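# Move the wooden block from bench to cart floor

## Task

Lift the wooden block from the bench and lay it flat on the cart's floor at the handle end, next to the profiles. The drop flap must stay open, and anything already achieved must still hold at the end. Finish with the gripper released, both hands empty and away from the cart, the robot touching nothing, and the robot neither fallen nor tilted.

## Robot and tools

ROBOT. A Rainbow Robotics RB-Y1 with these parts:
- Base: two drive wheels plus two rear casters. It is 0.58 m wide, extends 0.10 m ahead of the wheel axle and 0.57 m behind it, and sweeps a 0.58 m radius when spinning in place. It cannot move sideways.
- Torso: a folding leg (squat, shift, pitch) with a yaw joint on top.
- Two 7-joint arms, each ending in a parallel gripper.
- A head that pans and tilts.
- Cameras: head_camera (896x504) and left_wrist_camera and right_wrist_camera (644x364 each). The wrist cameras sit in side cases that can bump into things.

FRAMES. All positions are in metres.
- Base frame: origin on the floor midway between the drive wheels, x forward, y left, z up.
- left_hand and right_hand: the point between each gripper's pads, given in the base frame. The fingers extend along the hand's -z axis and close along its x axis. The printed position can be off, more so at long reach or under load.
- base_odometry: the base frame as it was at the start, tracked by wheel rotation only. Heading is in rad, positive to the left. Slip and collisions corrupt it.

move. Performs one action and returns the state plus images. An action is one of:
- "base" and/or "joints", optionally with "min_time_s" or "contact_limits";
- "target" alone, or with "min_time_s";
- "contact_limits" alone.
A call with no action just reports.

- base: one object {"x_m_s","turn_rad_s","for_s"}. These are velocities relative to the robot's current heading, not a destination. x_m_s is forward speed in m/s (0.005 to 0.4 either sign, or 0). turn_rad_s is the left turn rate in rad/s (0.02 to 1.509 either sign, or 0). for_s is the duration in s (0.1 to 5). An omitted velocity counts as 0. The base accelerates at 0.4 m/s² (turns at 0.5 rad/s²) and coasts to a halt up to 1 s after for_s ends (3.1 s for turns). Distance covered is about speed × for_s. If |x|+0.27|turn| exceeds 0.4, both values are scaled down together.
- joints: one dict keyed by joint name, with absolute targets in rad (grippers in m, giving the pad opening). Ranges:
  - torso_squat_rad 0 to 1.2; torso_shift_rad -0.3 to 0.6; torso_pitch_rad -0.2 to 1.4; torso_yaw_rad -1.5 to 1.5 (raise both arms out by at least 0.2 rad first).
  - Shoulder pitch ±2.356, where negative swings the arm forward and up.
  - left_shoulder_roll 0 to 3.141; right_shoulder_roll -3.141 to 0. Both lift the arm outward.
  - Shoulder yaw ±2.094; elbow -2.617 to 0.01 (negative bends); forearm roll ±3.141; wrist pitch -1.57 to 1.919; hand roll ±2.705.
  - Grippers 0 to 0.1.
  - head_pan_rad ±0.523; head_tilt_rad -0.35 to 1.57, with positive looking down.
  - Combined torso limits: squat+shift≤1.52; squat−shift+pitch≤1.57; shift+0.5pitch−0.4squat≤0.7; shift+0.3pitch−0.5squat≤0.39. A command that breaks one stops partway with off_target.
- target: an absolute pose for one hand: {"side":"left"|"right", "x","y","z" in the base frame in m (-3 to 3), "quat_wxyz":[w,x,y,z] in the same form the hand lines print}. It is converted to joint angles once, so the hand travels along an arc, and on long moves that arc can bulge more than 0.1 m. Break long moves into short steps. The check runs against the robot's own body only.
- min_time_s: 0.1 to 8. This is the minimum duration for the arm, head and torso motions in the action.
- contact_limits: a per-gripper current cap in mA (200 to 672.5). It stays in force until changed.
- cameras: a list of camera names, or ["all"]; [] returns no images.
- blocking: false makes the call return in about 0.5 s while motion continues.

RESULTS. The "move" line reports done, or the worst status among the motions. Statuses:
- Hands: reached (within 10 mm and 2°), short (with the remaining error), or refused (with a reason).
- Joints: done, off_target (may still be pushing), time_out, contact_stop (torso only; stops the whole group), limit_stop_at_own_body_* (a self-collision guard), not_followed (an arm-to-arm check blocked the command), torque_fault, limit_stop_at_motor_heat.
- on_its_own: actions the robot took without being commanded.

Other lines:
- lidar_m: 12 distances, one per 30° sector starting straight ahead and going counter-clockwise. It sees only at 0.23 m height.
- motor_effort: wheel load in %. Over 30 at rest suggests the base is pushing on something.
- wheel_motors_off.
- Joint torques and external torques.
- Wrist force and torque, which carry an offset.
- Motor temperatures.
- pictures: the order of the returned images.

A refused call, or a stop you did not command, cancels the remaining calls in that reply.

OTHER TOOLS.
- wait: seconds 0 to 10, plus cameras.
- stop: brakes every running motion.
- zoom_image: camera and region [x0,y0,x1,y1] in image pixels, at most 504×504. It works on the latest image.
- read_manual: licence texts only.
- finished_scene: scene = the number of the scene being ended. It ends the scene and cannot be undone.

GRASPING. Command an opening at least 0.005 m narrower than the object. The pads then squeeze at about 44 to 55 N, and off_target or done are both normal. Lowering contact_limits weakens the grip. Each arm is rated for 3 kg, and a held weight counts as load on the joints.

AVOID.
- Arm-to-arm contact, including grippers, fingers and camera cases. A hard press ends the scene. About 0.5 rad of outward shoulder roll keeps the hands apart.
- Torque faults: contact torque at a joint's limit (shoulders 65.8, elbow 33.8, wrist joints 23.5 N m) freezes the robot for 10 s.
- Overheating: a motor at 80 °C brakes the arm for 30 to 60 s. Long stretched reaches and held loads heat motors.
- Driving into furniture: the base does not halt on contact. Stalled wheels switch the motors off for 2 s.
- Tipping forward: caused by heavy loads held far ahead or a hard stop from forward driving. Passing under tables while the upper body catches can also tip the robot.
- Dropping the block, releasing it while it moves, slamming it, or pushing hard.
- Thinking time: the simulation keeps running while you plan.

Each tool is called after "Call:" by a JSON object that holds its "method" and its "body", one argument or row to a line.

## Session

Call:
{"method": "move", "body": {

}}

Scene clock: 0.00 s.
Joint torques (N m): no reading
External joint torques (N m): no reading
Motor temperatures (°C): left_arm=[31 28 32 36 35 33 38] | right_arm=[34 31 32 30 36 36 34]
Wrist force (N): no reading
Wrist torque (N m): no reading
Wrist force, peak (N): no reading
base_odometry: x=+0.000 y=+0.000 heading=+0.000
lidar_m: 0.65 0.68 1.56 4.82 1.63 1.14 1.08 1.13 1.47 3.50 0.97 0.70
base_status: not commanded
joint_positions: torso_squat_rad=+0.350 torso_shift_rad=+0.000 torso_pitch_rad=+0.000 torso_yaw_rad=+0.000 left_shoulder_pitch_rad=+0.049 left_shoulder_roll_rad=+0.015 left_shoulder_yaw_rad=+0.041 left_elbow_rad=-0.149 left_forearm_roll_rad=+0.010 left_wrist_pitch_rad=-0.019 left_hand_roll_rad=+0.045 left_gripper_m=+0.099 right_shoulder_pitch_rad=-0.033 right_shoulder_roll_rad=-0.038 right_shoulder_yaw_rad=+0.024 right_elbow_rad=-0.125 right_forearm_roll_rad=-0.047 right_wrist_pitch_rad=+0.032 right_hand_roll_rad=-0.022 right_gripper_m=+0.099 head_pan_rad=+0.000 head_tilt_rad=+0.400
joint_status: not commanded
wheel_motors_off: 0
motor_effort: left_wheel=+0 right_wheel=+0
chest: x=-0.2280 y=+0.0001 z=+1.2475 quat_wxyz=(+1.000, +0.000, +0.000, +0.000) (m; base frame)
left_hand: x=-0.1861 y=+0.2354 z=+0.5638 quat_wxyz=(+0.997, +0.009, -0.062, +0.055) (m; base frame)
right_hand: x=-0.1506 y=-0.2464 z=+0.5666 quat_wxyz=(+0.998, -0.015, -0.063, -0.016) (m; base frame)
pictures: head_camera, left_wrist_camera, right_wrist_camera

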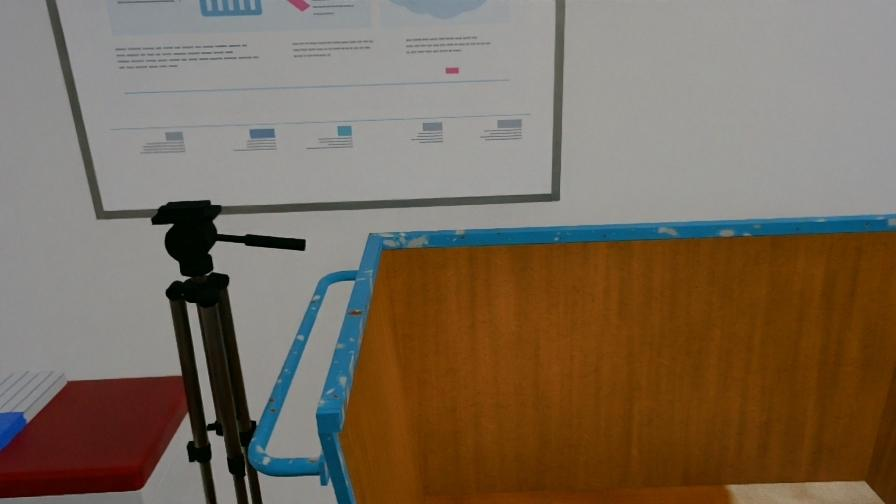

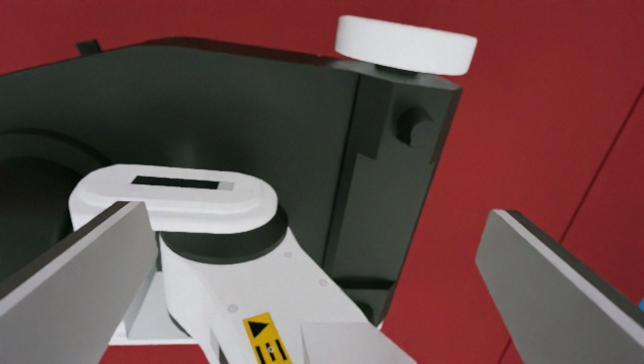

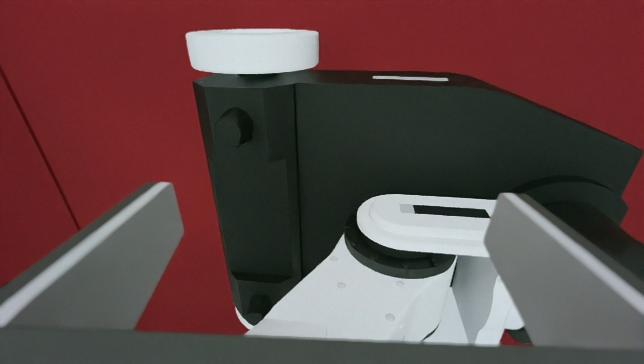

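Call:
{"method": "move", "body": {
  "joints": {"head_tilt_rad":0.85,"head_pan_rad":0},
  "cameras": ["head_camera"]
}}

Call:
{"method": "move", "body": {
  "joints": {"head_tilt_rad":0.7,"head_pan_rad":-0.52},
  "cameras": ["head_camera"]
}}

Call:
{"method": "move", "body": {
  "joints": {"head_tilt_rad":0.5,"head_pan_rad":0.52},
  "cameras": ["head_camera"]
}}

Scene clock: 2.23 s.
Joint torques (N m): left_arm=[-0.65 -0.02 0.56 0.14 -0.1 -0.61 0.04] | right_arm=[-1.93 -0.73 -0.76 -0.03 -0.05 -0.21 -0.18]
External joint torques (N m): left_arm=[-0.03 -0.69 0.51 0.13 -0.1 -0.26 0.05] | right_arm=[0.32 0.77 -0.71 0.27 -0.08 0.09 -0.19]
Motor temperatures (°C): left_arm=[31 28 32 36 35 33 38] | right_arm=[34 31 32 30 36 36 34]
Wrist force (N): left_arm=[-0.3 1.0 -8.4] | right_arm=[-1.1 1.0 -4.9]
Wrist torque (N m): left_arm=[-0.31 0.13 0.09] | right_arm=[-0.07 0.00 -0.08]
Wrist force, peak (N): left_arm=[-0.2 1.9 -8.4] | right_arm=[-2.1 1.1 -5.4]
move: done
base_odometry: x=+0.000 y=+0.000 heading=+0.000
lidar_m: 0.66 0.66 1.56 4.83 1.64 1.13 1.07 1.12 1.44 3.52 0.99 0.69
base_status: not commanded
joint_positions: torso_squat_rad=+0.350 torso_shift_rad=+0.000 torso_pitch_rad=+0.000 torso_yaw_rad=+0.000 left_shoulder_pitch_rad=+0.049 left_shoulder_roll_rad=+0.015 left_shoulder_yaw_rad=+0.041 left_elbow_rad=-0.149 left_forearm_roll_rad=+0.010 left_wrist_pitch_rad=-0.019 left_hand_roll_rad=+0.045 left_gripper_m=+0.099 right_shoulder_pitch_rad=-0.033 right_shoulder_roll_rad=-0.038 right_shoulder_yaw_rad=+0.024 right_elbow_rad=-0.125 right_forearm_roll_rad=-0.047 right_wrist_pitch_rad=+0.032 right_hand_roll_rad=-0.022 right_gripper_m=+0.099 head_pan_rad=+0.000 head_tilt_rad=+0.850
joint_status: all done
wheel_motors_off: 0
motor_effort: left_wheel=+1(1) right_wheel=+0(3)
chest: x=-0.2280 y=+0.0001 z=+1.2475 quat_wxyz=(+1.000, +0.000, +0.000, +0.000) (m; base frame)
left_hand: x=-0.1861 y=+0.2354 z=+0.5638 quat_wxyz=(+0.997, +0.009, -0.062, +0.055) (m; base frame)
right_hand: x=-0.1506 y=-0.2464 z=+0.5666 quat_wxyz=(+0.998, -0.015, -0.063, -0.016) (m; base frame)
pictures: head_camera
camera_calibration:
head_camera: T_world_to_cam=[[-0.00598885, -0.999504, -0.0309109, 0.0427237], [-0.712307, 0.0259593, -0.701388, 0.920231], [0.701843, 0.0178175, -0.712109, 1.12053], [0, 0, 0, 1]] pos_world=[-0.130693, -0.00115112, 1.4447]

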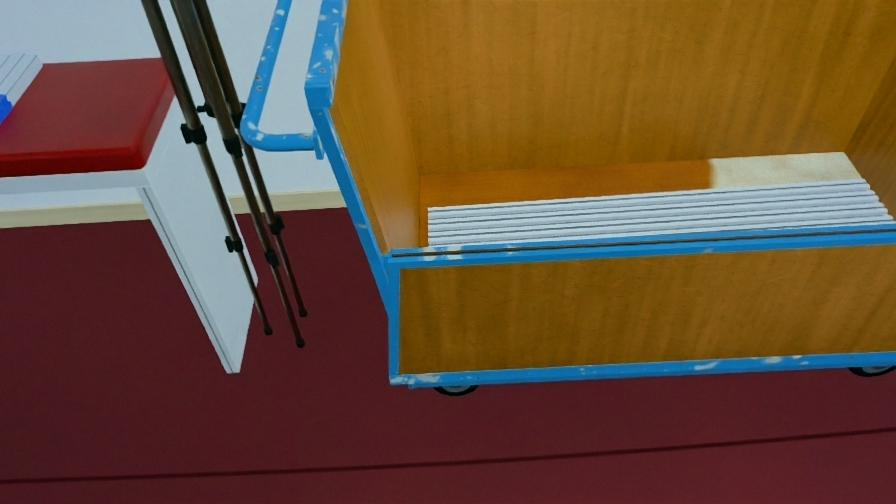

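Scene clock: 3.23 s.
Joint torques (N m): left_arm=[-1.1 -0.59 1.2 0.2 -0.07 -0.66 -0.06] | right_arm=[-2.54 -0.9 -0.75 -0.05 -0.09 -0.23 -0.02]
External joint torques (N m): left_arm=[-0.47 -1.25 1.16 0.18 -0.07 -0.31 -0.06] | right_arm=[-0.28 0.59 -0.7 0.26 -0.13 0.06 -0.03]
Motor temperatures (°C): left_arm=[31 28 32 36 35 33 38] | right_arm=[34 31 32 30 36 36 34]
Wrist force (N): left_arm=[-0.4 1.0 -7.1] | right_arm=[-1.7 1.7 -4.9]
Wrist torque (N m): left_arm=[-0.27 0.07 0.08] | right_arm=[-0.18 -0.09 -0.07]
Wrist force, peak (N): left_arm=[-0.2 1.4 -8.4] | right_arm=[-2.1 1.0 -5.5]
move: done
base_odometry: x=+0.000 y=+0.000 heading=+0.000
lidar_m: 0.66 0.68 1.56 4.82 1.62 1.14 1.07 1.12 1.47 3.52 0.98 0.69
base_status: not commanded
joint_positions: torso_squat_rad=+0.350 torso_shift_rad=+0.000 torso_pitch_rad=+0.000 torso_yaw_rad=+0.000 left_shoulder_pitch_rad=+0.049 left_shoulder_roll_rad=+0.015 left_shoulder_yaw_rad=+0.041 left_elbow_rad=-0.149 left_forearm_roll_rad=+0.010 left_wrist_pitch_rad=-0.019 left_hand_roll_rad=+0.045 left_gripper_m=+0.099 right_shoulder_pitch_rad=-0.033 right_shoulder_roll_rad=-0.038 right_shoulder_yaw_rad=+0.024 right_elbow_rad=-0.125 right_forearm_roll_rad=-0.047 right_wrist_pitch_rad=+0.032 right_hand_roll_rad=-0.022 right_gripper_m=+0.099 head_pan_rad=-0.520 head_tilt_rad=+0.700
joint_status: all done
wheel_motors_off: 0
motor_effort: left_wheel=+0(1) right_wheel=-1(2)
chest: x=-0.2280 y=+0.0001 z=+1.2475 quat_wxyz=(+1.000, +0.000, +0.000, +0.000) (m; base frame)
left_hand: x=-0.1861 y=+0.2354 z=+0.5638 quat_wxyz=(+0.997, +0.009, -0.062, +0.055) (m; base frame)
right_hand: x=-0.1506 y=-0.2464 z=+0.5666 quat_wxyz=(+0.998, -0.015, -0.063, -0.016) (m; base frame)
pictures: head_camera
camera_calibration:
head_camera: T_world_to_cam=[[-0.497734, -0.866759, -0.031459, -0.057845], [-0.507354, 0.320382, -0.799967, 1.10502], [0.703457, -0.38221, -0.599219, 0.957513], [0, 0, 0, 1]] pos_world=[-0.141724, -0.0381954, 1.45592]

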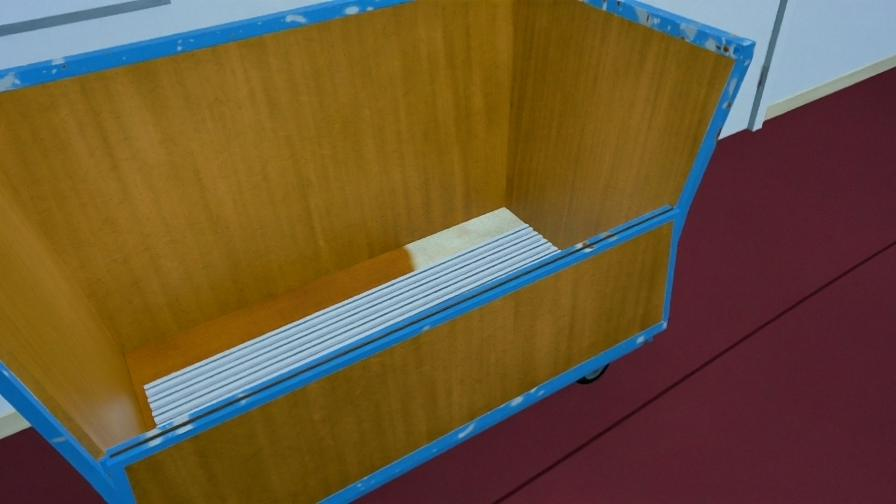

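Scene clock: 4.60 s.
Joint torques (N m): left_arm=[-1.07 -0.07 0.77 -0.02 -0.02 -0.67 -0.02] | right_arm=[-2.29 -1.08 -0.79 -0.21 -0.14 -0.24 0.04]
External joint torques (N m): left_arm=[-0.44 -0.73 0.73 -0.03 -0.02 -0.32 -0.02] | right_arm=[-0.03 0.41 -0.74 0.1 -0.17 0.05 0.03]
Motor temperatures (°C): left_arm=[31 28 32 36 35 33 38] | right_arm=[34 31 32 30 36 36 34]
Wrist force (N): left_arm=[-0.2 1.1 -7.8] | right_arm=[-2.0 1.0 -5.6]
Wrist torque (N m): left_arm=[-0.26 0.09 0.12] | right_arm=[-0.10 -0.06 -0.09]
Wrist force, peak (N): left_arm=[0.2 1.8 -8.5] | right_arm=[-1.6 1.5 -5.6]
move: done
base_odometry: x=+0.000 y=+0.000 heading=+0.000
lidar_m: 0.65 0.68 1.55 4.81 1.62 1.13 1.07 1.13 1.46 3.49 0.98 0.70
base_status: not commanded
joint_positions: torso_squat_rad=+0.350 torso_shift_rad=+0.000 torso_pitch_rad=+0.000 torso_yaw_rad=+0.000 left_shoulder_pitch_rad=+0.049 left_shoulder_roll_rad=+0.015 left_shoulder_yaw_rad=+0.041 left_elbow_rad=-0.149 left_forearm_roll_rad=+0.010 left_wrist_pitch_rad=-0.019 left_hand_roll_rad=+0.045 left_gripper_m=+0.099 right_shoulder_pitch_rad=-0.033 right_shoulder_roll_rad=-0.038 right_shoulder_yaw_rad=+0.024 right_elbow_rad=-0.125 right_forearm_roll_rad=-0.047 right_wrist_pitch_rad=+0.032 right_hand_roll_rad=-0.022 right_gripper_m=+0.099 head_pan_rad=+0.520 head_tilt_rad=+0.500
joint_status: all done
wheel_motors_off: 0
motor_effort: left_wheel=+0(1) right_wheel=+1(2)
chest: x=-0.2280 y=+0.0001 z=+1.2475 quat_wxyz=(+1.000, +0.000, +0.000, +0.000) (m; base frame)
left_hand: x=-0.1861 y=+0.2354 z=+0.5638 quat_wxyz=(+0.997, +0.009, -0.062, +0.055) (m; base frame)
right_hand: x=-0.1506 y=-0.2464 z=+0.5666 quat_wxyz=(+0.998, -0.015, -0.063, -0.016) (m; base frame)
pictures: head_camera
camera_calibration:
head_camera: T_world_to_cam=[[0.500889, -0.864953, -0.0310857, 0.147395], [-0.384926, -0.190452, -0.903084, 1.27964], [0.775205, 0.464311, -0.428338, 0.724842], [0, 0, 0, 1]] pos_world=[-0.143163, 0.0346483, 1.47068]

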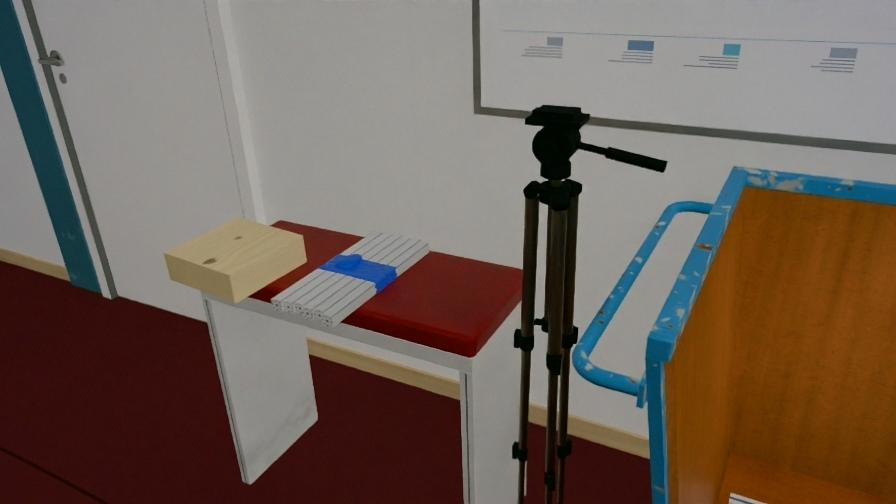

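Call:
{"method": "move", "body": {
  "joints": {"torso_squat_rad":0,"torso_pitch_rad":0.6,"head_tilt_rad":0.5,"head_pan_rad":0.0},
  "cameras": ["head_camera"]
}}

Call:
{"method": "move", "body": {
  "joints": {"head_tilt_rad":0.0,"head_pan_rad":0.52},
  "cameras": ["head_camera"]
}}

Scene clock: 16.87 s.
Joint torques (N m): left_arm=[12.99 0.01 0.76 6.46 -0.05 0.64 0] | right_arm=[13.98 -0.7 -0.97 6.42 -0.19 0.78 0.09]
External joint torques (N m): left_arm=[-2.05 -0.8 0.59 0.35 -0.05 -0.18 -0.03] | right_arm=[0.62 0.37 -0.71 0.93 -0.09 -0.04 0.11]
Motor temperatures (°C): left_arm=[31 28 32 36 35 33 38] | right_arm=[34 31 32 30 36 36 34]
Wrist force (N): left_arm=[3.9 0.4 -6.5] | right_arm=[2.1 0.8 -4.5]
Wrist torque (N m): left_arm=[-0.27 0.35 0.01] | right_arm=[-0.01 0.18 -0.06]
Wrist force, peak (N): left_arm=[3.1 1.0 -8.0] | right_arm=[-1.8 1.2 -5.5]
move: done
base_odometry: x=+0.000 y=+0.000 heading=+0.000
lidar_m: 0.64 0.68 1.56 4.82 1.63 1.14 1.07 1.12 1.48 3.52 0.98 0.69
base_status: not commanded
joint_positions: torso_squat_rad=+0.000 torso_shift_rad=+0.000 torso_pitch_rad=+0.600 torso_yaw_rad=+0.000 left_shoulder_pitch_rad=+0.049 left_shoulder_roll_rad=+0.015 left_shoulder_yaw_rad=+0.041 left_elbow_rad=-0.149 left_forearm_roll_rad=+0.010 left_wrist_pitch_rad=-0.019 left_hand_roll_rad=+0.045 left_gripper_m=+0.099 right_shoulder_pitch_rad=-0.033 right_shoulder_roll_rad=-0.038 right_shoulder_yaw_rad=+0.024 right_elbow_rad=-0.125 right_forearm_roll_rad=-0.047 right_wrist_pitch_rad=+0.032 right_hand_roll_rad=-0.022 right_gripper_m=+0.099 head_pan_rad=+0.000 head_tilt_rad=+0.500
joint_status: all done
wheel_motors_off: 0
motor_effort: left_wheel=+0(1) right_wheel=-1(2)
chest: x=-0.0532 y=+0.0001 z=+1.2359 quat_wxyz=(+0.955, +0.000, +0.296, +0.000) (m; base frame)
left_hand: x=-0.4048 y=+0.2354 z=+0.6480 quat_wxyz=(+0.970, +0.024, +0.236, +0.050) (m; base frame)
right_hand: x=-0.3738 y=-0.2464 z=+0.6302 quat_wxyz=(+0.972, -0.020, +0.235, -0.011) (m; base frame)
pictures: head_camera
camera_calibration:
head_camera: T_world_to_cam=[[-0.0134536, -0.999504, -0.0284708, 0.039794], [-0.863728, 0.0259622, -0.503289, 0.817804], [0.503778, 0.0178199, -0.863649, 1.10513], [0, 0, 0, 1]] pos_world=[0.150153, -0.00115112, 1.36717]

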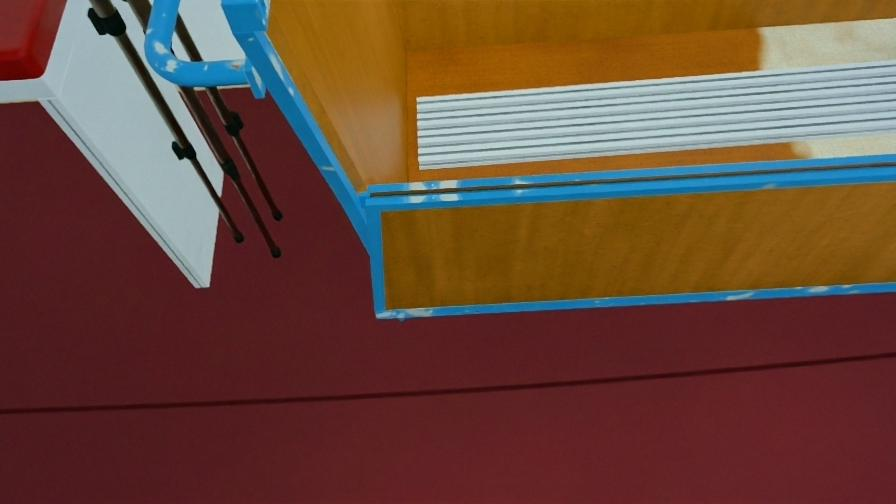

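Scene clock: 17.87 s.
Joint torques (N m): left_arm=[13.13 0 0.96 6.29 0.06 0.71 -0.04] | right_arm=[13.8 -0.53 -0.91 6.24 -0.29 0.87 -0.08]
External joint torques (N m): left_arm=[-1.91 -0.8 0.78 0.18 0.07 -0.1 -0.06] | right_arm=[0.44 0.55 -0.66 0.75 -0.19 0.05 -0.06]
Motor temperatures (°C): left_arm=[31 28 32 36 35 33 38] | right_arm=[34 31 32 30 36 36 34]
Wrist force (N): left_arm=[3.7 0.7 -7.2] | right_arm=[1.2 1.0 -4.1]
Wrist torque (N m): left_arm=[-0.27 0.31 0.05] | right_arm=[-0.07 0.07 -0.08]
Wrist force, peak (N): left_arm=[4.2 0.5 -7.5] | right_arm=[1.8 1.1 -4.9]
move: done
base_odometry: x=+0.000 y=+0.000 heading=+0.000
lidar_m: 0.65 0.68 1.56 4.83 1.61 1.14 1.08 1.13 1.48 3.51 0.98 0.69
base_status: not commanded
joint_positions: torso_squat_rad=+0.000 torso_shift_rad=+0.000 torso_pitch_rad=+0.600 torso_yaw_rad=+0.000 left_shoulder_pitch_rad=+0.049 left_shoulder_roll_rad=+0.015 left_shoulder_yaw_rad=+0.041 left_elbow_rad=-0.149 left_forearm_roll_rad=+0.010 left_wrist_pitch_rad=-0.019 left_hand_roll_rad=+0.045 left_gripper_m=+0.099 right_shoulder_pitch_rad=-0.033 right_shoulder_roll_rad=-0.038 right_shoulder_yaw_rad=+0.024 right_elbow_rad=-0.125 right_forearm_roll_rad=-0.047 right_wrist_pitch_rad=+0.032 right_hand_roll_rad=-0.022 right_gripper_m=+0.099 head_pan_rad=+0.520 head_tilt_rad=+0.000
joint_status: all done
wheel_motors_off: 0
motor_effort: left_wheel=+0(1) right_wheel=-1(2)
chest: x=-0.0532 y=+0.0001 z=+1.2359 quat_wxyz=(+0.955, +0.000, +0.296, +0.000) (m; base frame)
left_hand: x=-0.4048 y=+0.2354 z=+0.6480 quat_wxyz=(+0.970, +0.024, +0.236, +0.050) (m; base frame)
right_hand: x=-0.3738 y=-0.2464 z=+0.6302 quat_wxyz=(+0.972, -0.020, +0.235, -0.011) (m; base frame)
pictures: head_camera
camera_calibration:
head_camera: T_world_to_cam=[[0.409572, -0.857865, -0.310353, 0.398193], [-0.533526, 0.050709, -0.844262, 1.26554], [0.74, 0.511368, -0.436924, 0.49411], [0, 0, 0, 1]] pos_world=[0.146471, 0.0247497, 1.40792]

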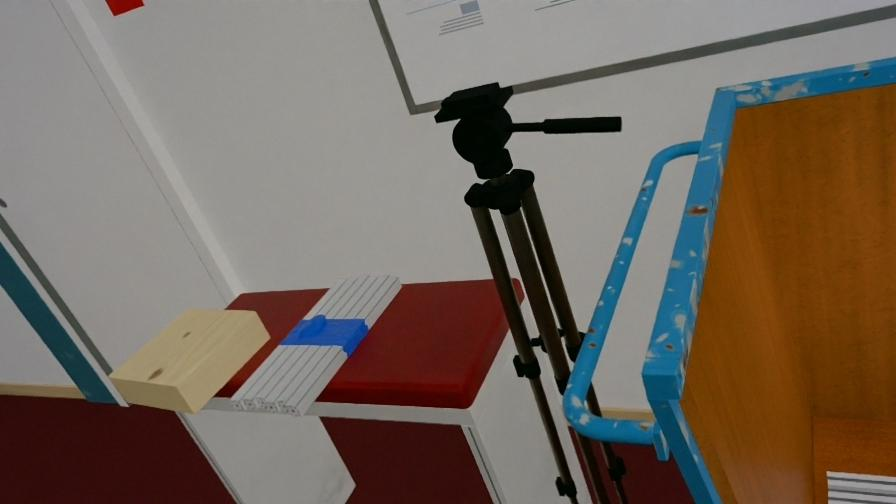

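Call:
{"method": "move", "body": {
  "base": {"turn_rad_s":0.8,"for_s":1.9667},
  "joints": {"torso_squat_rad":0.2,"torso_pitch_rad":0.0,"head_tilt_rad":0.6,"head_pan_rad":-0.5},
  "cameras": []
}}

Call:
{"method": "move", "body": {
  "base": {"x_m_s":0.4,"for_s":3.2},
  "cameras": ["head_camera"]
}}

Call:
{"method": "move", "body": {
  "base": {"turn_rad_s":-0.8,"for_s":1.9667},
  "joints": {"head_tilt_rad":0.7,"head_pan_rad":0},
  "cameras": ["head_camera"]
}}

Scene clock: 36.33 s.
Joint torques (N m): left_arm=[-0.91 -0.27 0.86 -0.01 -0.06 -0.55 0.01] | right_arm=[-2.25 -0.94 -0.88 0.13 -0.15 -0.26 -0.05]
External joint torques (N m): left_arm=[-0.28 -0.93 0.82 -0.02 -0.07 -0.19 0.02] | right_arm=[0.01 0.55 -0.83 0.44 -0.18 0.03 -0.05]
Motor temperatures (°C): left_arm=[31 28 32 36 35 33 38] | right_arm=[35 31 32 31 36 36 34]
Wrist force (N): left_arm=[-0.4 1.7 -6.8] | right_arm=[-1.4 0.8 -5.1]
Wrist torque (N m): left_arm=[-0.33 0.11 0.09] | right_arm=[-0.08 -0.04 -0.08]
Wrist force, peak (N): left_arm=[3.4 1.0 -8.1] | right_arm=[-1.9 0.7 -5.4]
move: done
base_odometry: x=+0.000 y=+0.000 heading=+1.573
lidar_m: 5.03 1.60 1.13 1.07 1.10 1.46 3.66 0.99 0.71 0.67 1.02 1.56
base_status: done (sent for 1.97 of 1.97 s)
joint_positions: torso_squat_rad=+0.200 torso_shift_rad=+0.000 torso_pitch_rad=+0.000 torso_yaw_rad=+0.000 left_shoulder_pitch_rad=+0.049 left_shoulder_roll_rad=+0.015 left_shoulder_yaw_rad=+0.041 left_elbow_rad=-0.149 left_forearm_roll_rad=+0.010 left_wrist_pitch_rad=-0.019 left_hand_roll_rad=+0.045 left_gripper_m=+0.099 right_shoulder_pitch_rad=-0.033 right_shoulder_roll_rad=-0.038 right_shoulder_yaw_rad=+0.024 right_elbow_rad=-0.125 right_forearm_roll_rad=-0.047 right_wrist_pitch_rad=+0.032 right_hand_roll_rad=-0.022 right_gripper_m=+0.099 head_pan_rad=-0.500 head_tilt_rad=+0.600
joint_status: all done
wheel_motors_off: 0
motor_effort: left_wheel=+6(37) right_wheel=+21(43)
chest: x=-0.2280 y=+0.0001 z=+1.2760 quat_wxyz=(+1.000, +0.000, +0.000, +0.000) (m; base frame)
left_hand: x=-0.1862 y=+0.2354 z=+0.5923 quat_wxyz=(+0.997, +0.009, -0.062, +0.055) (m; base frame)
right_hand: x=-0.1506 y=-0.2464 z=+0.5951 quat_wxyz=(+0.998, -0.015, -0.063, -0.016) (m; base frame)
pictures: none
No camera images: "cameras" was empty.

Scene clock: 40.87 s.
Joint torques (N m): left_arm=[-0.53 -0.07 0.86 -0.02 -0.08 -0.55 -0.05] | right_arm=[-2.17 -0.68 -0.31 0.26 -0.18 -0.08 0.02]
External joint torques (N m): left_arm=[0.09 -0.74 0.81 -0.04 -0.08 -0.19 -0.04] | right_arm=[0.08 0.81 -0.26 0.56 -0.22 0.21 0.02]
Motor temperatures (°C): left_arm=[31 28 32 36 35 33 38] | right_arm=[34 31 32 31 36 36 34]
Wrist force (N): left_arm=[-0.2 1.0 -7.4] | right_arm=[-1.8 1.0 -4.8]
Wrist torque (N m): left_arm=[-0.26 0.11 0.09] | right_arm=[-0.09 -0.08 -0.08]
Wrist force, peak (N): left_arm=[-0.1 1.0 -8.4] | right_arm=[-2.3 1.4 -5.4]
move: done
base_odometry: x=-0.004 y=+1.280 heading=+1.574
lidar_m: 4.35 1.67 1.19 1.13 1.15 1.54 3.84 1.31 1.08 0.83 1.46 1.94
base_status: done (sent for 3.2 of 3.2 s)
joint_positions: torso_squat_rad=+0.200 torso_shift_rad=+0.000 torso_pitch_rad=+0.000 torso_yaw_rad=+0.000 left_shoulder_pitch_rad=+0.049 left_shoulder_roll_rad=+0.015 left_shoulder_yaw_rad=+0.041 left_elbow_rad=-0.149 left_forearm_roll_rad=+0.010 left_wrist_pitch_rad=-0.019 left_hand_roll_rad=+0.045 left_gripper_m=+0.099 right_shoulder_pitch_rad=-0.033 right_shoulder_roll_rad=-0.038 right_shoulder_yaw_rad=+0.024 right_elbow_rad=-0.125 right_forearm_roll_rad=-0.047 right_wrist_pitch_rad=+0.032 right_hand_roll_rad=-0.022 right_gripper_m=+0.099 head_pan_rad=-0.500 head_tilt_rad=+0.600
joint_status: not commanded
wheel_motors_off: 0
motor_effort: left_wheel=+19(48) right_wheel=-15(48)
chest: x=-0.2280 y=+0.0001 z=+1.2760 quat_wxyz=(+1.000, +0.000, +0.000, +0.000) (m; base frame)
left_hand: x=-0.1861 y=+0.2354 z=+0.5923 quat_wxyz=(+0.997, +0.009, -0.062, +0.055) (m; base frame)
right_hand: x=-0.1505 y=-0.2464 z=+0.5951 quat_wxyz=(+0.998, -0.015, -0.063, -0.016) (m; base frame)
pictures: head_camera
camera_calibration:
head_camera: T_world_to_cam=[[-0.47756, -0.878035, -0.0314914, -0.0527016], [-0.440976, 0.270538, -0.855774, 1.22392], [0.759919, -0.394796, -0.51639, 0.8639], [0, 0, 0, 1]] pos_world=[-0.141945, -0.036325, 1.49185]

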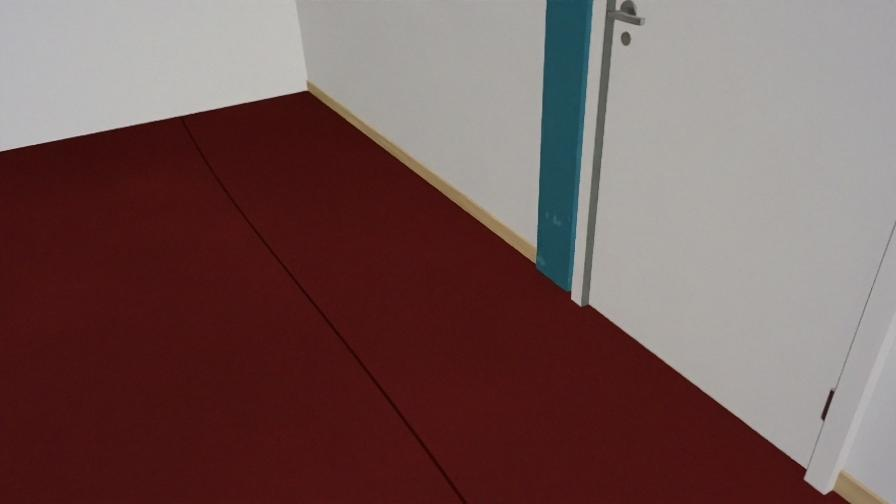

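Scene clock: 44.77 s.
Joint torques (N m): left_arm=[-0.6 -0.12 0.86 0.2 -0.02 -0.56 -0.06] | right_arm=[-1.95 -0.93 -0.54 0.08 -0.01 -0.29 -0.02]
External joint torques (N m): left_arm=[0.03 -0.78 0.82 0.18 -0.03 -0.21 -0.05] | right_arm=[0.31 0.56 -0.49 0.39 -0.05 0 -0.03]
Motor temperatures (°C): left_arm=[31 28 32 36 35 33 38] | right_arm=[34 31 32 30 36 36 34]
Wrist force (N): left_arm=[0.0 1.4 -7.6] | right_arm=[-2.3 0.9 -5.0]
Wrist torque (N m): left_arm=[-0.25 0.15 0.09] | right_arm=[-0.06 -0.12 -0.10]
Wrist force, peak (N): left_arm=[0.4 2.1 -8.2] | right_arm=[-2.3 0.9 -5.4]
move: done
base_odometry: x=-0.004 y=+1.280 heading=+0.002
lidar_m: 0.80 1.45 1.94 4.35 1.69 1.19 1.12 1.17 1.54 3.68 1.29 1.08
base_status: done (sent for 1.97 of 1.97 s)
joint_positions: torso_squat_rad=+0.200 torso_shift_rad=+0.000 torso_pitch_rad=+0.000 torso_yaw_rad=+0.000 left_shoulder_pitch_rad=+0.049 left_shoulder_roll_rad=+0.015 left_shoulder_yaw_rad=+0.041 left_elbow_rad=-0.149 left_forearm_roll_rad=+0.010 left_wrist_pitch_rad=-0.019 left_hand_roll_rad=+0.045 left_gripper_m=+0.099 right_shoulder_pitch_rad=-0.033 right_shoulder_roll_rad=-0.038 right_shoulder_yaw_rad=+0.024 right_elbow_rad=-0.125 right_forearm_roll_rad=-0.047 right_wrist_pitch_rad=+0.032 right_hand_roll_rad=-0.022 right_gripper_m=+0.099 head_pan_rad=+0.000 head_tilt_rad=+0.700
joint_status: all done
wheel_motors_off: 0
motor_effort: left_wheel=+23(46) right_wheel=+5(51)
chest: x=-0.2280 y=+0.0001 z=+1.2760 quat_wxyz=(+1.000, +0.000, +0.000, +0.000) (m; base frame)
left_hand: x=-0.1861 y=+0.2354 z=+0.5923 quat_wxyz=(+0.997, +0.009, -0.062, +0.055) (m; base frame)
right_hand: x=-0.1505 y=-0.2464 z=+0.5951 quat_wxyz=(+0.998, -0.015, -0.063, -0.016) (m; base frame)
pictures: head_camera
camera_calibration:
head_camera: T_world_to_cam=[[-0.00136111, -0.999502, -0.0315414, 0.045392], [-0.599498, 0.0260605, -0.799952, 1.1089], [0.800375, 0.0178202, -0.599235, 0.994472], [0, 0, 0, 1]] pos_world=[-0.131105, -0.00125083, 1.48442]

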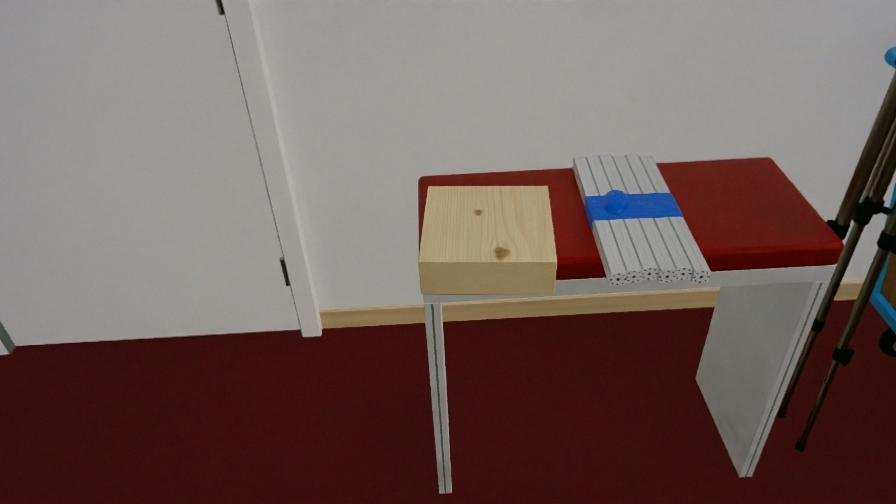

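Call:
{"method": "move", "body": {
  "joints": {"torso_squat_rad":0.3,"torso_pitch_rad":0.5,"left_shoulder_roll_rad":0.3,"right_shoulder_roll_rad":-0.3,"left_elbow_rad":-1.2,"right_elbow_rad":-1.2,"left_gripper_m":0,"right_gripper_m":0,"head_tilt_rad":0.4},
  "cameras": []
}}

Call:
{"method": "move", "body": {
  "target": {"side":"left","x":0.33,"y":0.2,"z":0.95,"quat_wxyz":[0.7071,0,0,-0.7071]},
  "cameras": []
}}

Call:
{"method": "move", "body": {
  "target": {"side":"right","x":0.33,"y":-0.2,"z":0.95,"quat_wxyz":[0.7071,0,0,0.7071]}
}}

Scene clock: 64.37 s.
Joint torques (N m): left_arm=[2.82 4.39 3.84 -4.77 -0.06 -1.49 0.01] | right_arm=[2.04 -5.62 -3.37 -5.65 -0.01 -1.18 -0.06]
External joint torques (N m): left_arm=[-0.3 -2.13 0.61 0.53 -0.11 -0.22 0.04] | right_arm=[0.47 0.49 -0.56 -0.22 -0.16 0.04 -0.09]
Motor temperatures (°C): left_arm=[31 28 32 36 35 33 38] | right_arm=[34 31 32 30 36 36 34]
Wrist force (N): left_arm=[-3.1 0.3 -6.4] | right_arm=[-4.5 2.5 -3.5]
Wrist torque (N m): left_arm=[-0.28 -0.07 0.16] | right_arm=[-0.24 -0.19 -0.13]
Wrist force, peak (N): left_arm=[0.1 1.9 -8.5] | right_arm=[-5.5 2.2 -3.6]
move: done
base_odometry: x=-0.004 y=+1.280 heading=+0.002
lidar_m: 0.82 1.45 1.92 4.35 1.70 1.20 1.12 1.17 1.55 3.70 1.29 1.07
base_status: not commanded
joint_positions: torso_squat_rad=+0.300 torso_shift_rad=+0.000 torso_pitch_rad=+0.500 torso_yaw_rad=+0.000 left_shoulder_pitch_rad=+0.049 left_shoulder_roll_rad=+0.300 left_shoulder_yaw_rad=+0.041 left_elbow_rad=-1.200 left_forearm_roll_rad=+0.010 left_wrist_pitch_rad=-0.019 left_hand_roll_rad=+0.045 left_gripper_m=+0.000 right_shoulder_pitch_rad=-0.033 right_shoulder_roll_rad=-0.300 right_shoulder_yaw_rad=+0.024 right_elbow_rad=-1.200 right_forearm_roll_rad=-0.047 right_wrist_pitch_rad=+0.032 right_hand_roll_rad=-0.022 right_gripper_m=+0.000 head_pan_rad=+0.000 head_tilt_rad=+0.400
joint_status: all done
wheel_motors_off: 0
motor_effort: left_wheel=+20(25) right_wheel=+4(8)
chest: x=-0.0796 y=+0.0001 z=+1.2208 quat_wxyz=(+0.969, +0.000, +0.247, +0.000) (m; base frame)
left_hand: x=+0.1284 y=+0.3875 z=+0.6615 quat_wxyz=(+0.935, +0.108, -0.331, -0.072) (m; base frame)
right_hand: x=+0.1674 y=-0.3476 z=+0.6588 quat_wxyz=(+0.933, -0.077, -0.341, +0.089) (m; base frame)
pictures: none
No camera images: "cameras" was empty.

Scene clock: 66.20 s.
Joint torques (N m): left_arm=[-14.03 6.95 9.17 -4.35 -0.36 -0.6 0.08] | right_arm=[2.28 -5.59 -3.16 -5.77 0.05 -1.15 -0.07]
External joint torques (N m): left_arm=[2.43 -2.18 0.37 0.5 -0.39 -0.46 0.08] | right_arm=[0.72 0.51 -0.34 -0.34 -0.11 0.06 -0.1]
Motor temperatures (°C): left_arm=[31 28 32 36 35 33 38] | right_arm=[34 31 32 30 36 36 34]
Wrist force (N): left_arm=[0.9 1.2 -7.6] | right_arm=[-4.6 2.5 -3.6]
Wrist torque (N m): left_arm=[-0.24 0.19 0.08] | right_arm=[-0.21 -0.21 -0.14]
Wrist force, peak (N): left_arm=[1.2 1.4 -7.9] | right_arm=[-4.8 2.4 -4.0]
move: done
base_odometry: x=-0.004 y=+1.280 heading=+0.002
lidar_m: 0.82 1.46 1.93 4.34 1.70 1.19 1.12 1.18 1.54 3.68 1.29 1.07
base_status: not commanded
joint_positions: torso_squat_rad=+0.300 torso_shift_rad=+0.000 torso_pitch_rad=+0.500 torso_yaw_rad=+0.000 left_shoulder_pitch_rad=-1.083 left_shoulder_roll_rad=+0.883 left_shoulder_yaw_rad=-0.516 left_elbow_rad=-1.758 left_forearm_roll_rad=+1.015 left_wrist_pitch_rad=+1.778 left_hand_roll_rad=-0.735 left_gripper_m=+0.000 right_shoulder_pitch_rad=-0.033 right_shoulder_roll_rad=-0.300 right_shoulder_yaw_rad=+0.024 right_elbow_rad=-1.200 right_forearm_roll_rad=-0.047 right_wrist_pitch_rad=+0.032 right_hand_roll_rad=-0.022 right_gripper_m=+0.000 head_pan_rad=+0.000 head_tilt_rad=+0.400
joint_status: all done
wheel_motors_off: 0
motor_effort: left_wheel=+20(26) right_wheel=+2(5)
chest: x=-0.0797 y=+0.0001 z=+1.2208 quat_wxyz=(+0.969, +0.000, +0.247, +0.000) (m; base frame)
left_hand: x=+0.3299 y=+0.2000 z=+0.9504 quat_wxyz=(+0.707, +0.000, -0.001, -0.707) (m; base frame)
left_hand_status: reached (checked arc, planned for 1.5 s): 0 mm and 0.1 deg off.
right_hand: x=+0.1674 y=-0.3476 z=+0.6589 quat_wxyz=(+0.933, -0.077, -0.341, +0.089) (m; base frame)
pictures: none
No camera images: "cameras" was empty.

Scene clock: 68.00 s.
Joint torques (N m): left_arm=[-14.25 7.42 9.26 -4.48 -0.07 -0.55 0.17] | right_arm=[-16.28 -9.45 -7.18 -4.9 0.48 -0.18 -0.35]
External joint torques (N m): left_arm=[2.22 -1.71 0.46 0.37 -0.11 -0.41 0.17] | right_arm=[-0.24 -0.02 0.99 -0.21 0.27 -0.1 -0.35]
Motor temperatures (°C): left_arm=[31 28 32 36 35 33 38] | right_arm=[34 31 32 30 36 36 34]
Wrist force (N): left_arm=[1.2 0.8 -7.7] | right_arm=[-0.8 0.9 -4.5]
Wrist torque (N m): left_arm=[-0.27 0.23 0.10] | right_arm=[-0.14 0.00 -0.07]
Wrist force, peak (N): left_arm=[1.4 1.0 -8.2] | right_arm=[-6.9 1.9 -2.9]
move: done
base_odometry: x=-0.004 y=+1.280 heading=+0.002
lidar_m: 0.82 1.46 1.92 4.35 1.69 1.18 1.12 1.17 1.54 3.69 1.31 1.08
base_status: not commanded
joint_positions: torso_squat_rad=+0.300 torso_shift_rad=+0.000 torso_pitch_rad=+0.500 torso_yaw_rad=+0.000 left_shoulder_pitch_rad=-1.083 left_shoulder_roll_rad=+0.882 left_shoulder_yaw_rad=-0.516 left_elbow_rad=-1.758 left_forearm_roll_rad=+1.015 left_wrist_pitch_rad=+1.778 left_hand_roll_rad=-0.735 left_gripper_m=+0.000 right_shoulder_pitch_rad=-1.074 right_shoulder_roll_rad=-0.867 right_shoulder_yaw_rad=+0.497 right_elbow_rad=-1.756 right_forearm_roll_rad=-0.999 right_wrist_pitch_rad=+1.793 right_hand_roll_rad=+0.746 right_gripper_m=+0.000 head_pan_rad=+0.000 head_tilt_rad=+0.400
joint_status: all done
wheel_motors_off: 0
motor_effort: left_wheel=+19(21) right_wheel=+2(8)
chest: x=-0.0797 y=+0.0001 z=+1.2208 quat_wxyz=(+0.969, +0.000, +0.247, +0.000) (m; base frame)
left_hand: x=+0.3299 y=+0.2000 z=+0.9504 quat_wxyz=(+0.707, +0.000, -0.001, -0.707) (m; base frame)
right_hand: x=+0.3300 y=-0.2000 z=+0.9501 quat_wxyz=(+0.707, +0.000, +0.000, +0.707) (m; base frame)
right_hand_status: reached (checked arc, planned for 1.5 s): 0 mm and 0.0 deg off.
pictures: head_camera, left_wrist_camera, right_wrist_camera
camera_calibration:
head_camera: T_world_to_cam=[[-0.00760105, -0.999502, -0.0306386, 0.041847], [-0.74648, 0.0260586, -0.664898, 0.999614], [0.665365, 0.0178172, -0.746306, 0.955736], [0, 0, 0, 1]] pos_world=[0.110596, -0.00125083, 1.37919]
left_wrist_camera: T_world_to_cam=[[0.0269952, -0.999601, -0.00828387, 0.198295], [-0.888614, -0.0277919, 0.457813, -0.107311], [-0.457861, -0.0049976, -0.88901, 1.06947], [0, 0, 0, 1]] pos_world=[0.388959, 0.200578, 1.00154]
right_wrist_camera: T_world_to_cam=[[0.0290151, -0.999228, -0.0264943, -0.185442], [-0.861485, -0.0384405, 0.506327, -0.177418], [-0.506954, 0.00813325, -0.861935, 1.06007], [0, 0, 0, 1]] pos_world=[0.389942, -0.200741, 0.998626]

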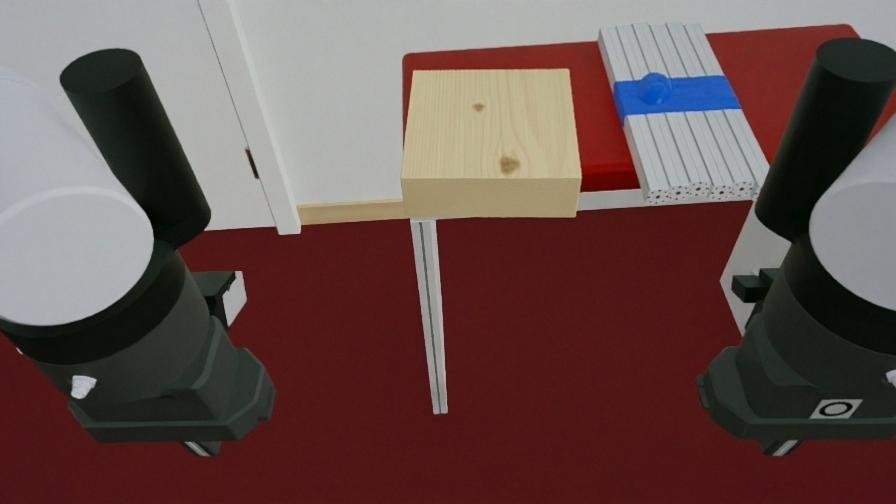

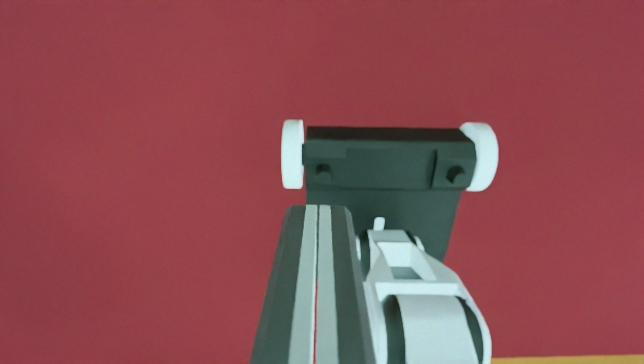

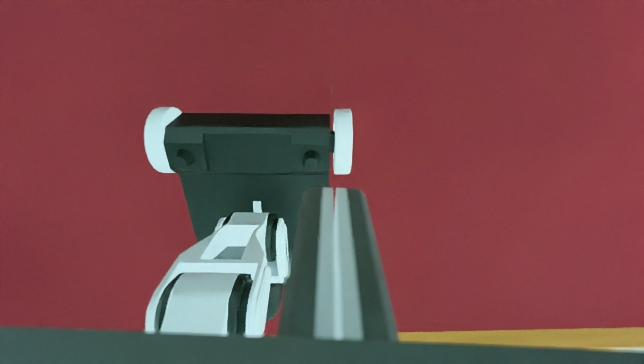

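Call:
{"method": "move", "body": {
  "base": {"turn_rad_s":-0.1,"for_s":0.9},
  "cameras": []
}}

Call:
{"method": "move", "body": {
  "base": {"x_m_s":0.25,"for_s":2.0},
  "cameras": []
}}

Call:
{"method": "move", "body": {
  "base": {"turn_rad_s":0.1,"for_s":0.9},
  "joints": {"head_tilt_rad":0.5}
}}

Scene clock: 73.93 s.
Joint torques (N m): left_arm=[-14.8 7.26 9.06 -4.46 -0.24 -0.46 0.23] | right_arm=[-16.17 -9.36 -6.89 -4.94 0.36 -0.19 -0.25]
External joint torques (N m): left_arm=[1.67 -1.88 0.27 0.39 -0.29 -0.32 0.23] | right_arm=[-0.13 0.07 1.28 -0.25 0.14 -0.1 -0.25]
Motor temperatures (°C): left_arm=[31 28 32 36 35 33 38] | right_arm=[34 31 32 31 36 36 34]
Wrist force (N): left_arm=[0.5 1.2 -7.4] | right_arm=[-1.3 0.9 -4.7]
Wrist torque (N m): left_arm=[-0.27 0.17 0.07] | right_arm=[-0.12 -0.02 -0.06]
Wrist force, peak (N): left_arm=[0.6 1.5 -8.3] | right_arm=[-1.1 1.1 -5.4]
move: done
base_odometry: x=-0.004 y=+1.280 heading=-0.088
lidar_m: 0.80 1.44 1.79 3.67 1.90 1.22 1.13 1.15 1.43 2.92 1.29 1.08
base_status: done (sent for 0.9 of 0.9 s)
joint_positions: torso_squat_rad=+0.300 torso_shift_rad=+0.000 torso_pitch_rad=+0.500 torso_yaw_rad=+0.000 left_shoulder_pitch_rad=-1.083 left_shoulder_roll_rad=+0.882 left_shoulder_yaw_rad=-0.516 left_elbow_rad=-1.758 left_forearm_roll_rad=+1.015 left_wrist_pitch_rad=+1.778 left_hand_roll_rad=-0.735 left_gripper_m=+0.000 right_shoulder_pitch_rad=-1.074 right_shoulder_roll_rad=-0.867 right_shoulder_yaw_rad=+0.497 right_elbow_rad=-1.756 right_forearm_roll_rad=-0.999 right_wrist_pitch_rad=+1.793 right_hand_roll_rad=+0.746 right_gripper_m=+0.000 head_pan_rad=+0.000 head_tilt_rad=+0.400
joint_status: not commanded
wheel_motors_off: 0
motor_effort: left_wheel=+20(33) right_wheel=-1(16)
chest: x=-0.0797 y=+0.0001 z=+1.2208 quat_wxyz=(+0.969, +0.000, +0.247, +0.000) (m; base frame)
left_hand: x=+0.3299 y=+0.2000 z=+0.9503 quat_wxyz=(+0.707, +0.000, -0.001, -0.707) (m; base frame)
right_hand: x=+0.3300 y=-0.1999 z=+0.9501 quat_wxyz=(+0.707, +0.000, +0.000, +0.707) (m; base frame)
pictures: none
No camera images: "cameras" was empty.

Scene clock: 76.93 s.
Joint torques (N m): left_arm=[-14.48 7.3 9.45 -4.56 -0.04 -0.45 0.08] | right_arm=[-16.22 -9.5 -6.96 -4.9 0.2 -0.07 -0.32]
External joint torques (N m): left_arm=[1.99 -1.84 0.65 0.29 -0.08 -0.31 0.08] | right_arm=[-0.18 -0.08 1.22 -0.21 -0.02 0.02 -0.32]
Motor temperatures (°C): left_arm=[31 28 32 36 35 33 38] | right_arm=[35 31 32 31 36 36 34]
Wrist force (N): left_arm=[0.6 1.3 -7.6] | right_arm=[-0.3 1.0 -4.9]
Wrist torque (N m): left_arm=[-0.32 0.18 0.12] | right_arm=[-0.12 0.06 -0.09]
Wrist force, peak (N): left_arm=[1.3 1.1 -8.7] | right_arm=[-1.1 1.0 -5.4]
move: done
base_odometry: x=+0.494 y=+1.236 heading=-0.088
lidar_m: 0.94 0.33 1.16 2.40 2.72 1.78 1.62 1.65 2.04 1.09 0.70 0.76
base_status: done (sent for 2 of 2 s)
joint_positions: torso_squat_rad=+0.300 torso_shift_rad=+0.000 torso_pitch_rad=+0.500 torso_yaw_rad=+0.000 left_shoulder_pitch_rad=-1.083 left_shoulder_roll_rad=+0.882 left_shoulder_yaw_rad=-0.516 left_elbow_rad=-1.758 left_forearm_roll_rad=+1.015 left_wrist_pitch_rad=+1.778 left_hand_roll_rad=-0.735 left_gripper_m=+0.000 right_shoulder_pitch_rad=-1.074 right_shoulder_roll_rad=-0.867 right_shoulder_yaw_rad=+0.497 right_elbow_rad=-1.756 right_forearm_roll_rad=-0.999 right_wrist_pitch_rad=+1.793 right_hand_roll_rad=+0.746 right_gripper_m=+0.000 head_pan_rad=+0.000 head_tilt_rad=+0.400
joint_status: not commanded
wheel_motors_off: 0
motor_effort: left_wheel=-4(46) right_wheel=+2(36)
chest: x=-0.0796 y=+0.0001 z=+1.2208 quat_wxyz=(+0.969, +0.000, +0.247, +0.000) (m; base frame)
left_hand: x=+0.3299 y=+0.2000 z=+0.9503 quat_wxyz=(+0.707, +0.000, -0.001, -0.707) (m; base frame)
right_hand: x=+0.3300 y=-0.2000 z=+0.9500 quat_wxyz=(+0.707, +0.000, +0.000, +0.707) (m; base frame)
pictures: none
No camera images: "cameras" was empty.

Scene clock: 78.40 s.
Joint torques (N m): left_arm=[-14.75 7.28 9.52 -4.58 -0.07 -0.46 0.14] | right_arm=[-16.14 -9.12 -7.37 -5.06 0.15 -0.12 -0.32]
External joint torques (N m): left_arm=[1.73 -1.86 0.72 0.27 -0.11 -0.32 0.14] | right_arm=[-0.1 0.31 0.8 -0.36 -0.06 -0.03 -0.32]
Motor temperatures (°C): left_arm=[31 28 32 36 35 33 38] | right_arm=[35 31 32 31 36 36 34]
Wrist force (N): left_arm=[0.4 1.9 -7.8] | right_arm=[-0.9 1.5 -5.0]
Wrist torque (N m): left_arm=[-0.35 0.13 0.05] | right_arm=[-0.16 0.01 -0.10]
Wrist force, peak (N): left_arm=[1.5 1.4 -8.2] | right_arm=[-0.3 1.3 -5.4]
move: done
base_odometry: x=+0.494 y=+1.236 heading=+0.001
lidar_m: 0.45 0.32 1.26 3.04 2.44 1.73 1.61 1.68 2.21 1.12 0.68 0.82
base_status: done (sent for 0.9 of 0.9 s)
joint_positions: torso_squat_rad=+0.300 torso_shift_rad=+0.000 torso_pitch_rad=+0.500 torso_yaw_rad=+0.000 left_shoulder_pitch_rad=-1.083 left_shoulder_roll_rad=+0.882 left_shoulder_yaw_rad=-0.516 left_elbow_rad=-1.758 left_forearm_roll_rad=+1.015 left_wrist_pitch_rad=+1.778 left_hand_roll_rad=-0.735 left_gripper_m=+0.000 right_shoulder_pitch_rad=-1.074 right_shoulder_roll_rad=-0.867 right_shoulder_yaw_rad=+0.497 right_elbow_rad=-1.756 right_forearm_roll_rad=-0.999 right_wrist_pitch_rad=+1.793 right_hand_roll_rad=+0.746 right_gripper_m=+0.000 head_pan_rad=+0.000 head_tilt_rad=+0.500
joint_status: all done
wheel_motors_off: 0
motor_effort: left_wheel=-20(32) right_wheel=+3(26)
chest: x=-0.0796 y=+0.0001 z=+1.2208 quat_wxyz=(+0.969, +0.000, +0.247, +0.000) (m; base frame)
left_hand: x=+0.3299 y=+0.2000 z=+0.9503 quat_wxyz=(+0.707, +0.000, -0.001, -0.707) (m; base frame)
right_hand: x=+0.3300 y=-0.2000 z=+0.9500 quat_wxyz=(+0.707, +0.000, +0.000, +0.707) (m; base frame)
pictures: head_camera, left_wrist_camera, right_wrist_camera
camera_calibration:
head_camera: T_world_to_cam=[[-0.0106246, -0.999502, -0.0297278, 0.0406914], [-0.809164, 0.0260604, -0.587005, 0.893907], [0.587487, 0.0178179, -0.809037, 1.04537], [0, 0, 0, 1]] pos_world=[0.109605, -0.00125082, 1.37168]
left_wrist_camera: T_world_to_cam=[[0.0269465, -0.999602, -0.00837825, 0.198407], [-0.888513, -0.0277907, 0.458009, -0.107501], [-0.45806, -0.00489757, -0.888908, 1.06934], [0, 0, 0, 1]] pos_world=[0.388959, 0.200578, 1.00144]
right_wrist_camera: T_world_to_cam=[[0.0290123, -0.999228, -0.0264993, -0.185442], [-0.861415, -0.0384417, 0.506444, -0.177427], [-0.507072, 0.00813378, -0.861865, 1.06001], [0, 0, 0, 1]] pos_world=[0.390042, -0.200741, 0.998526]

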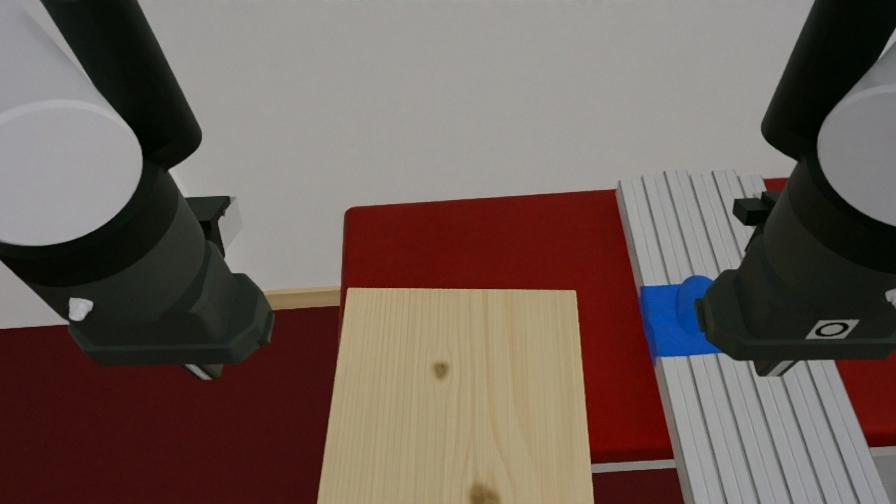

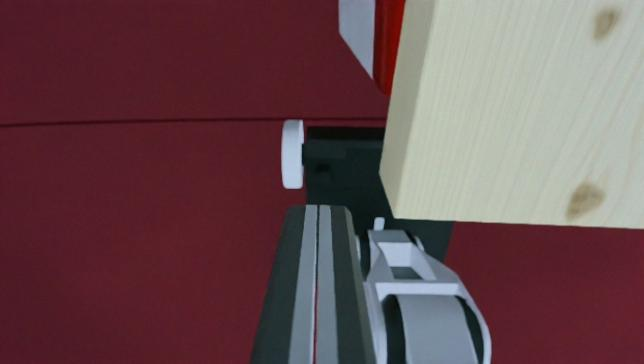

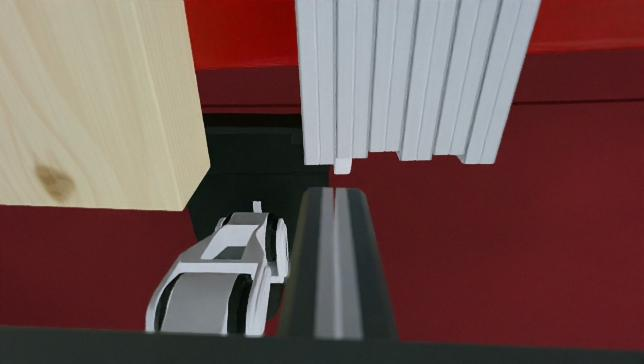

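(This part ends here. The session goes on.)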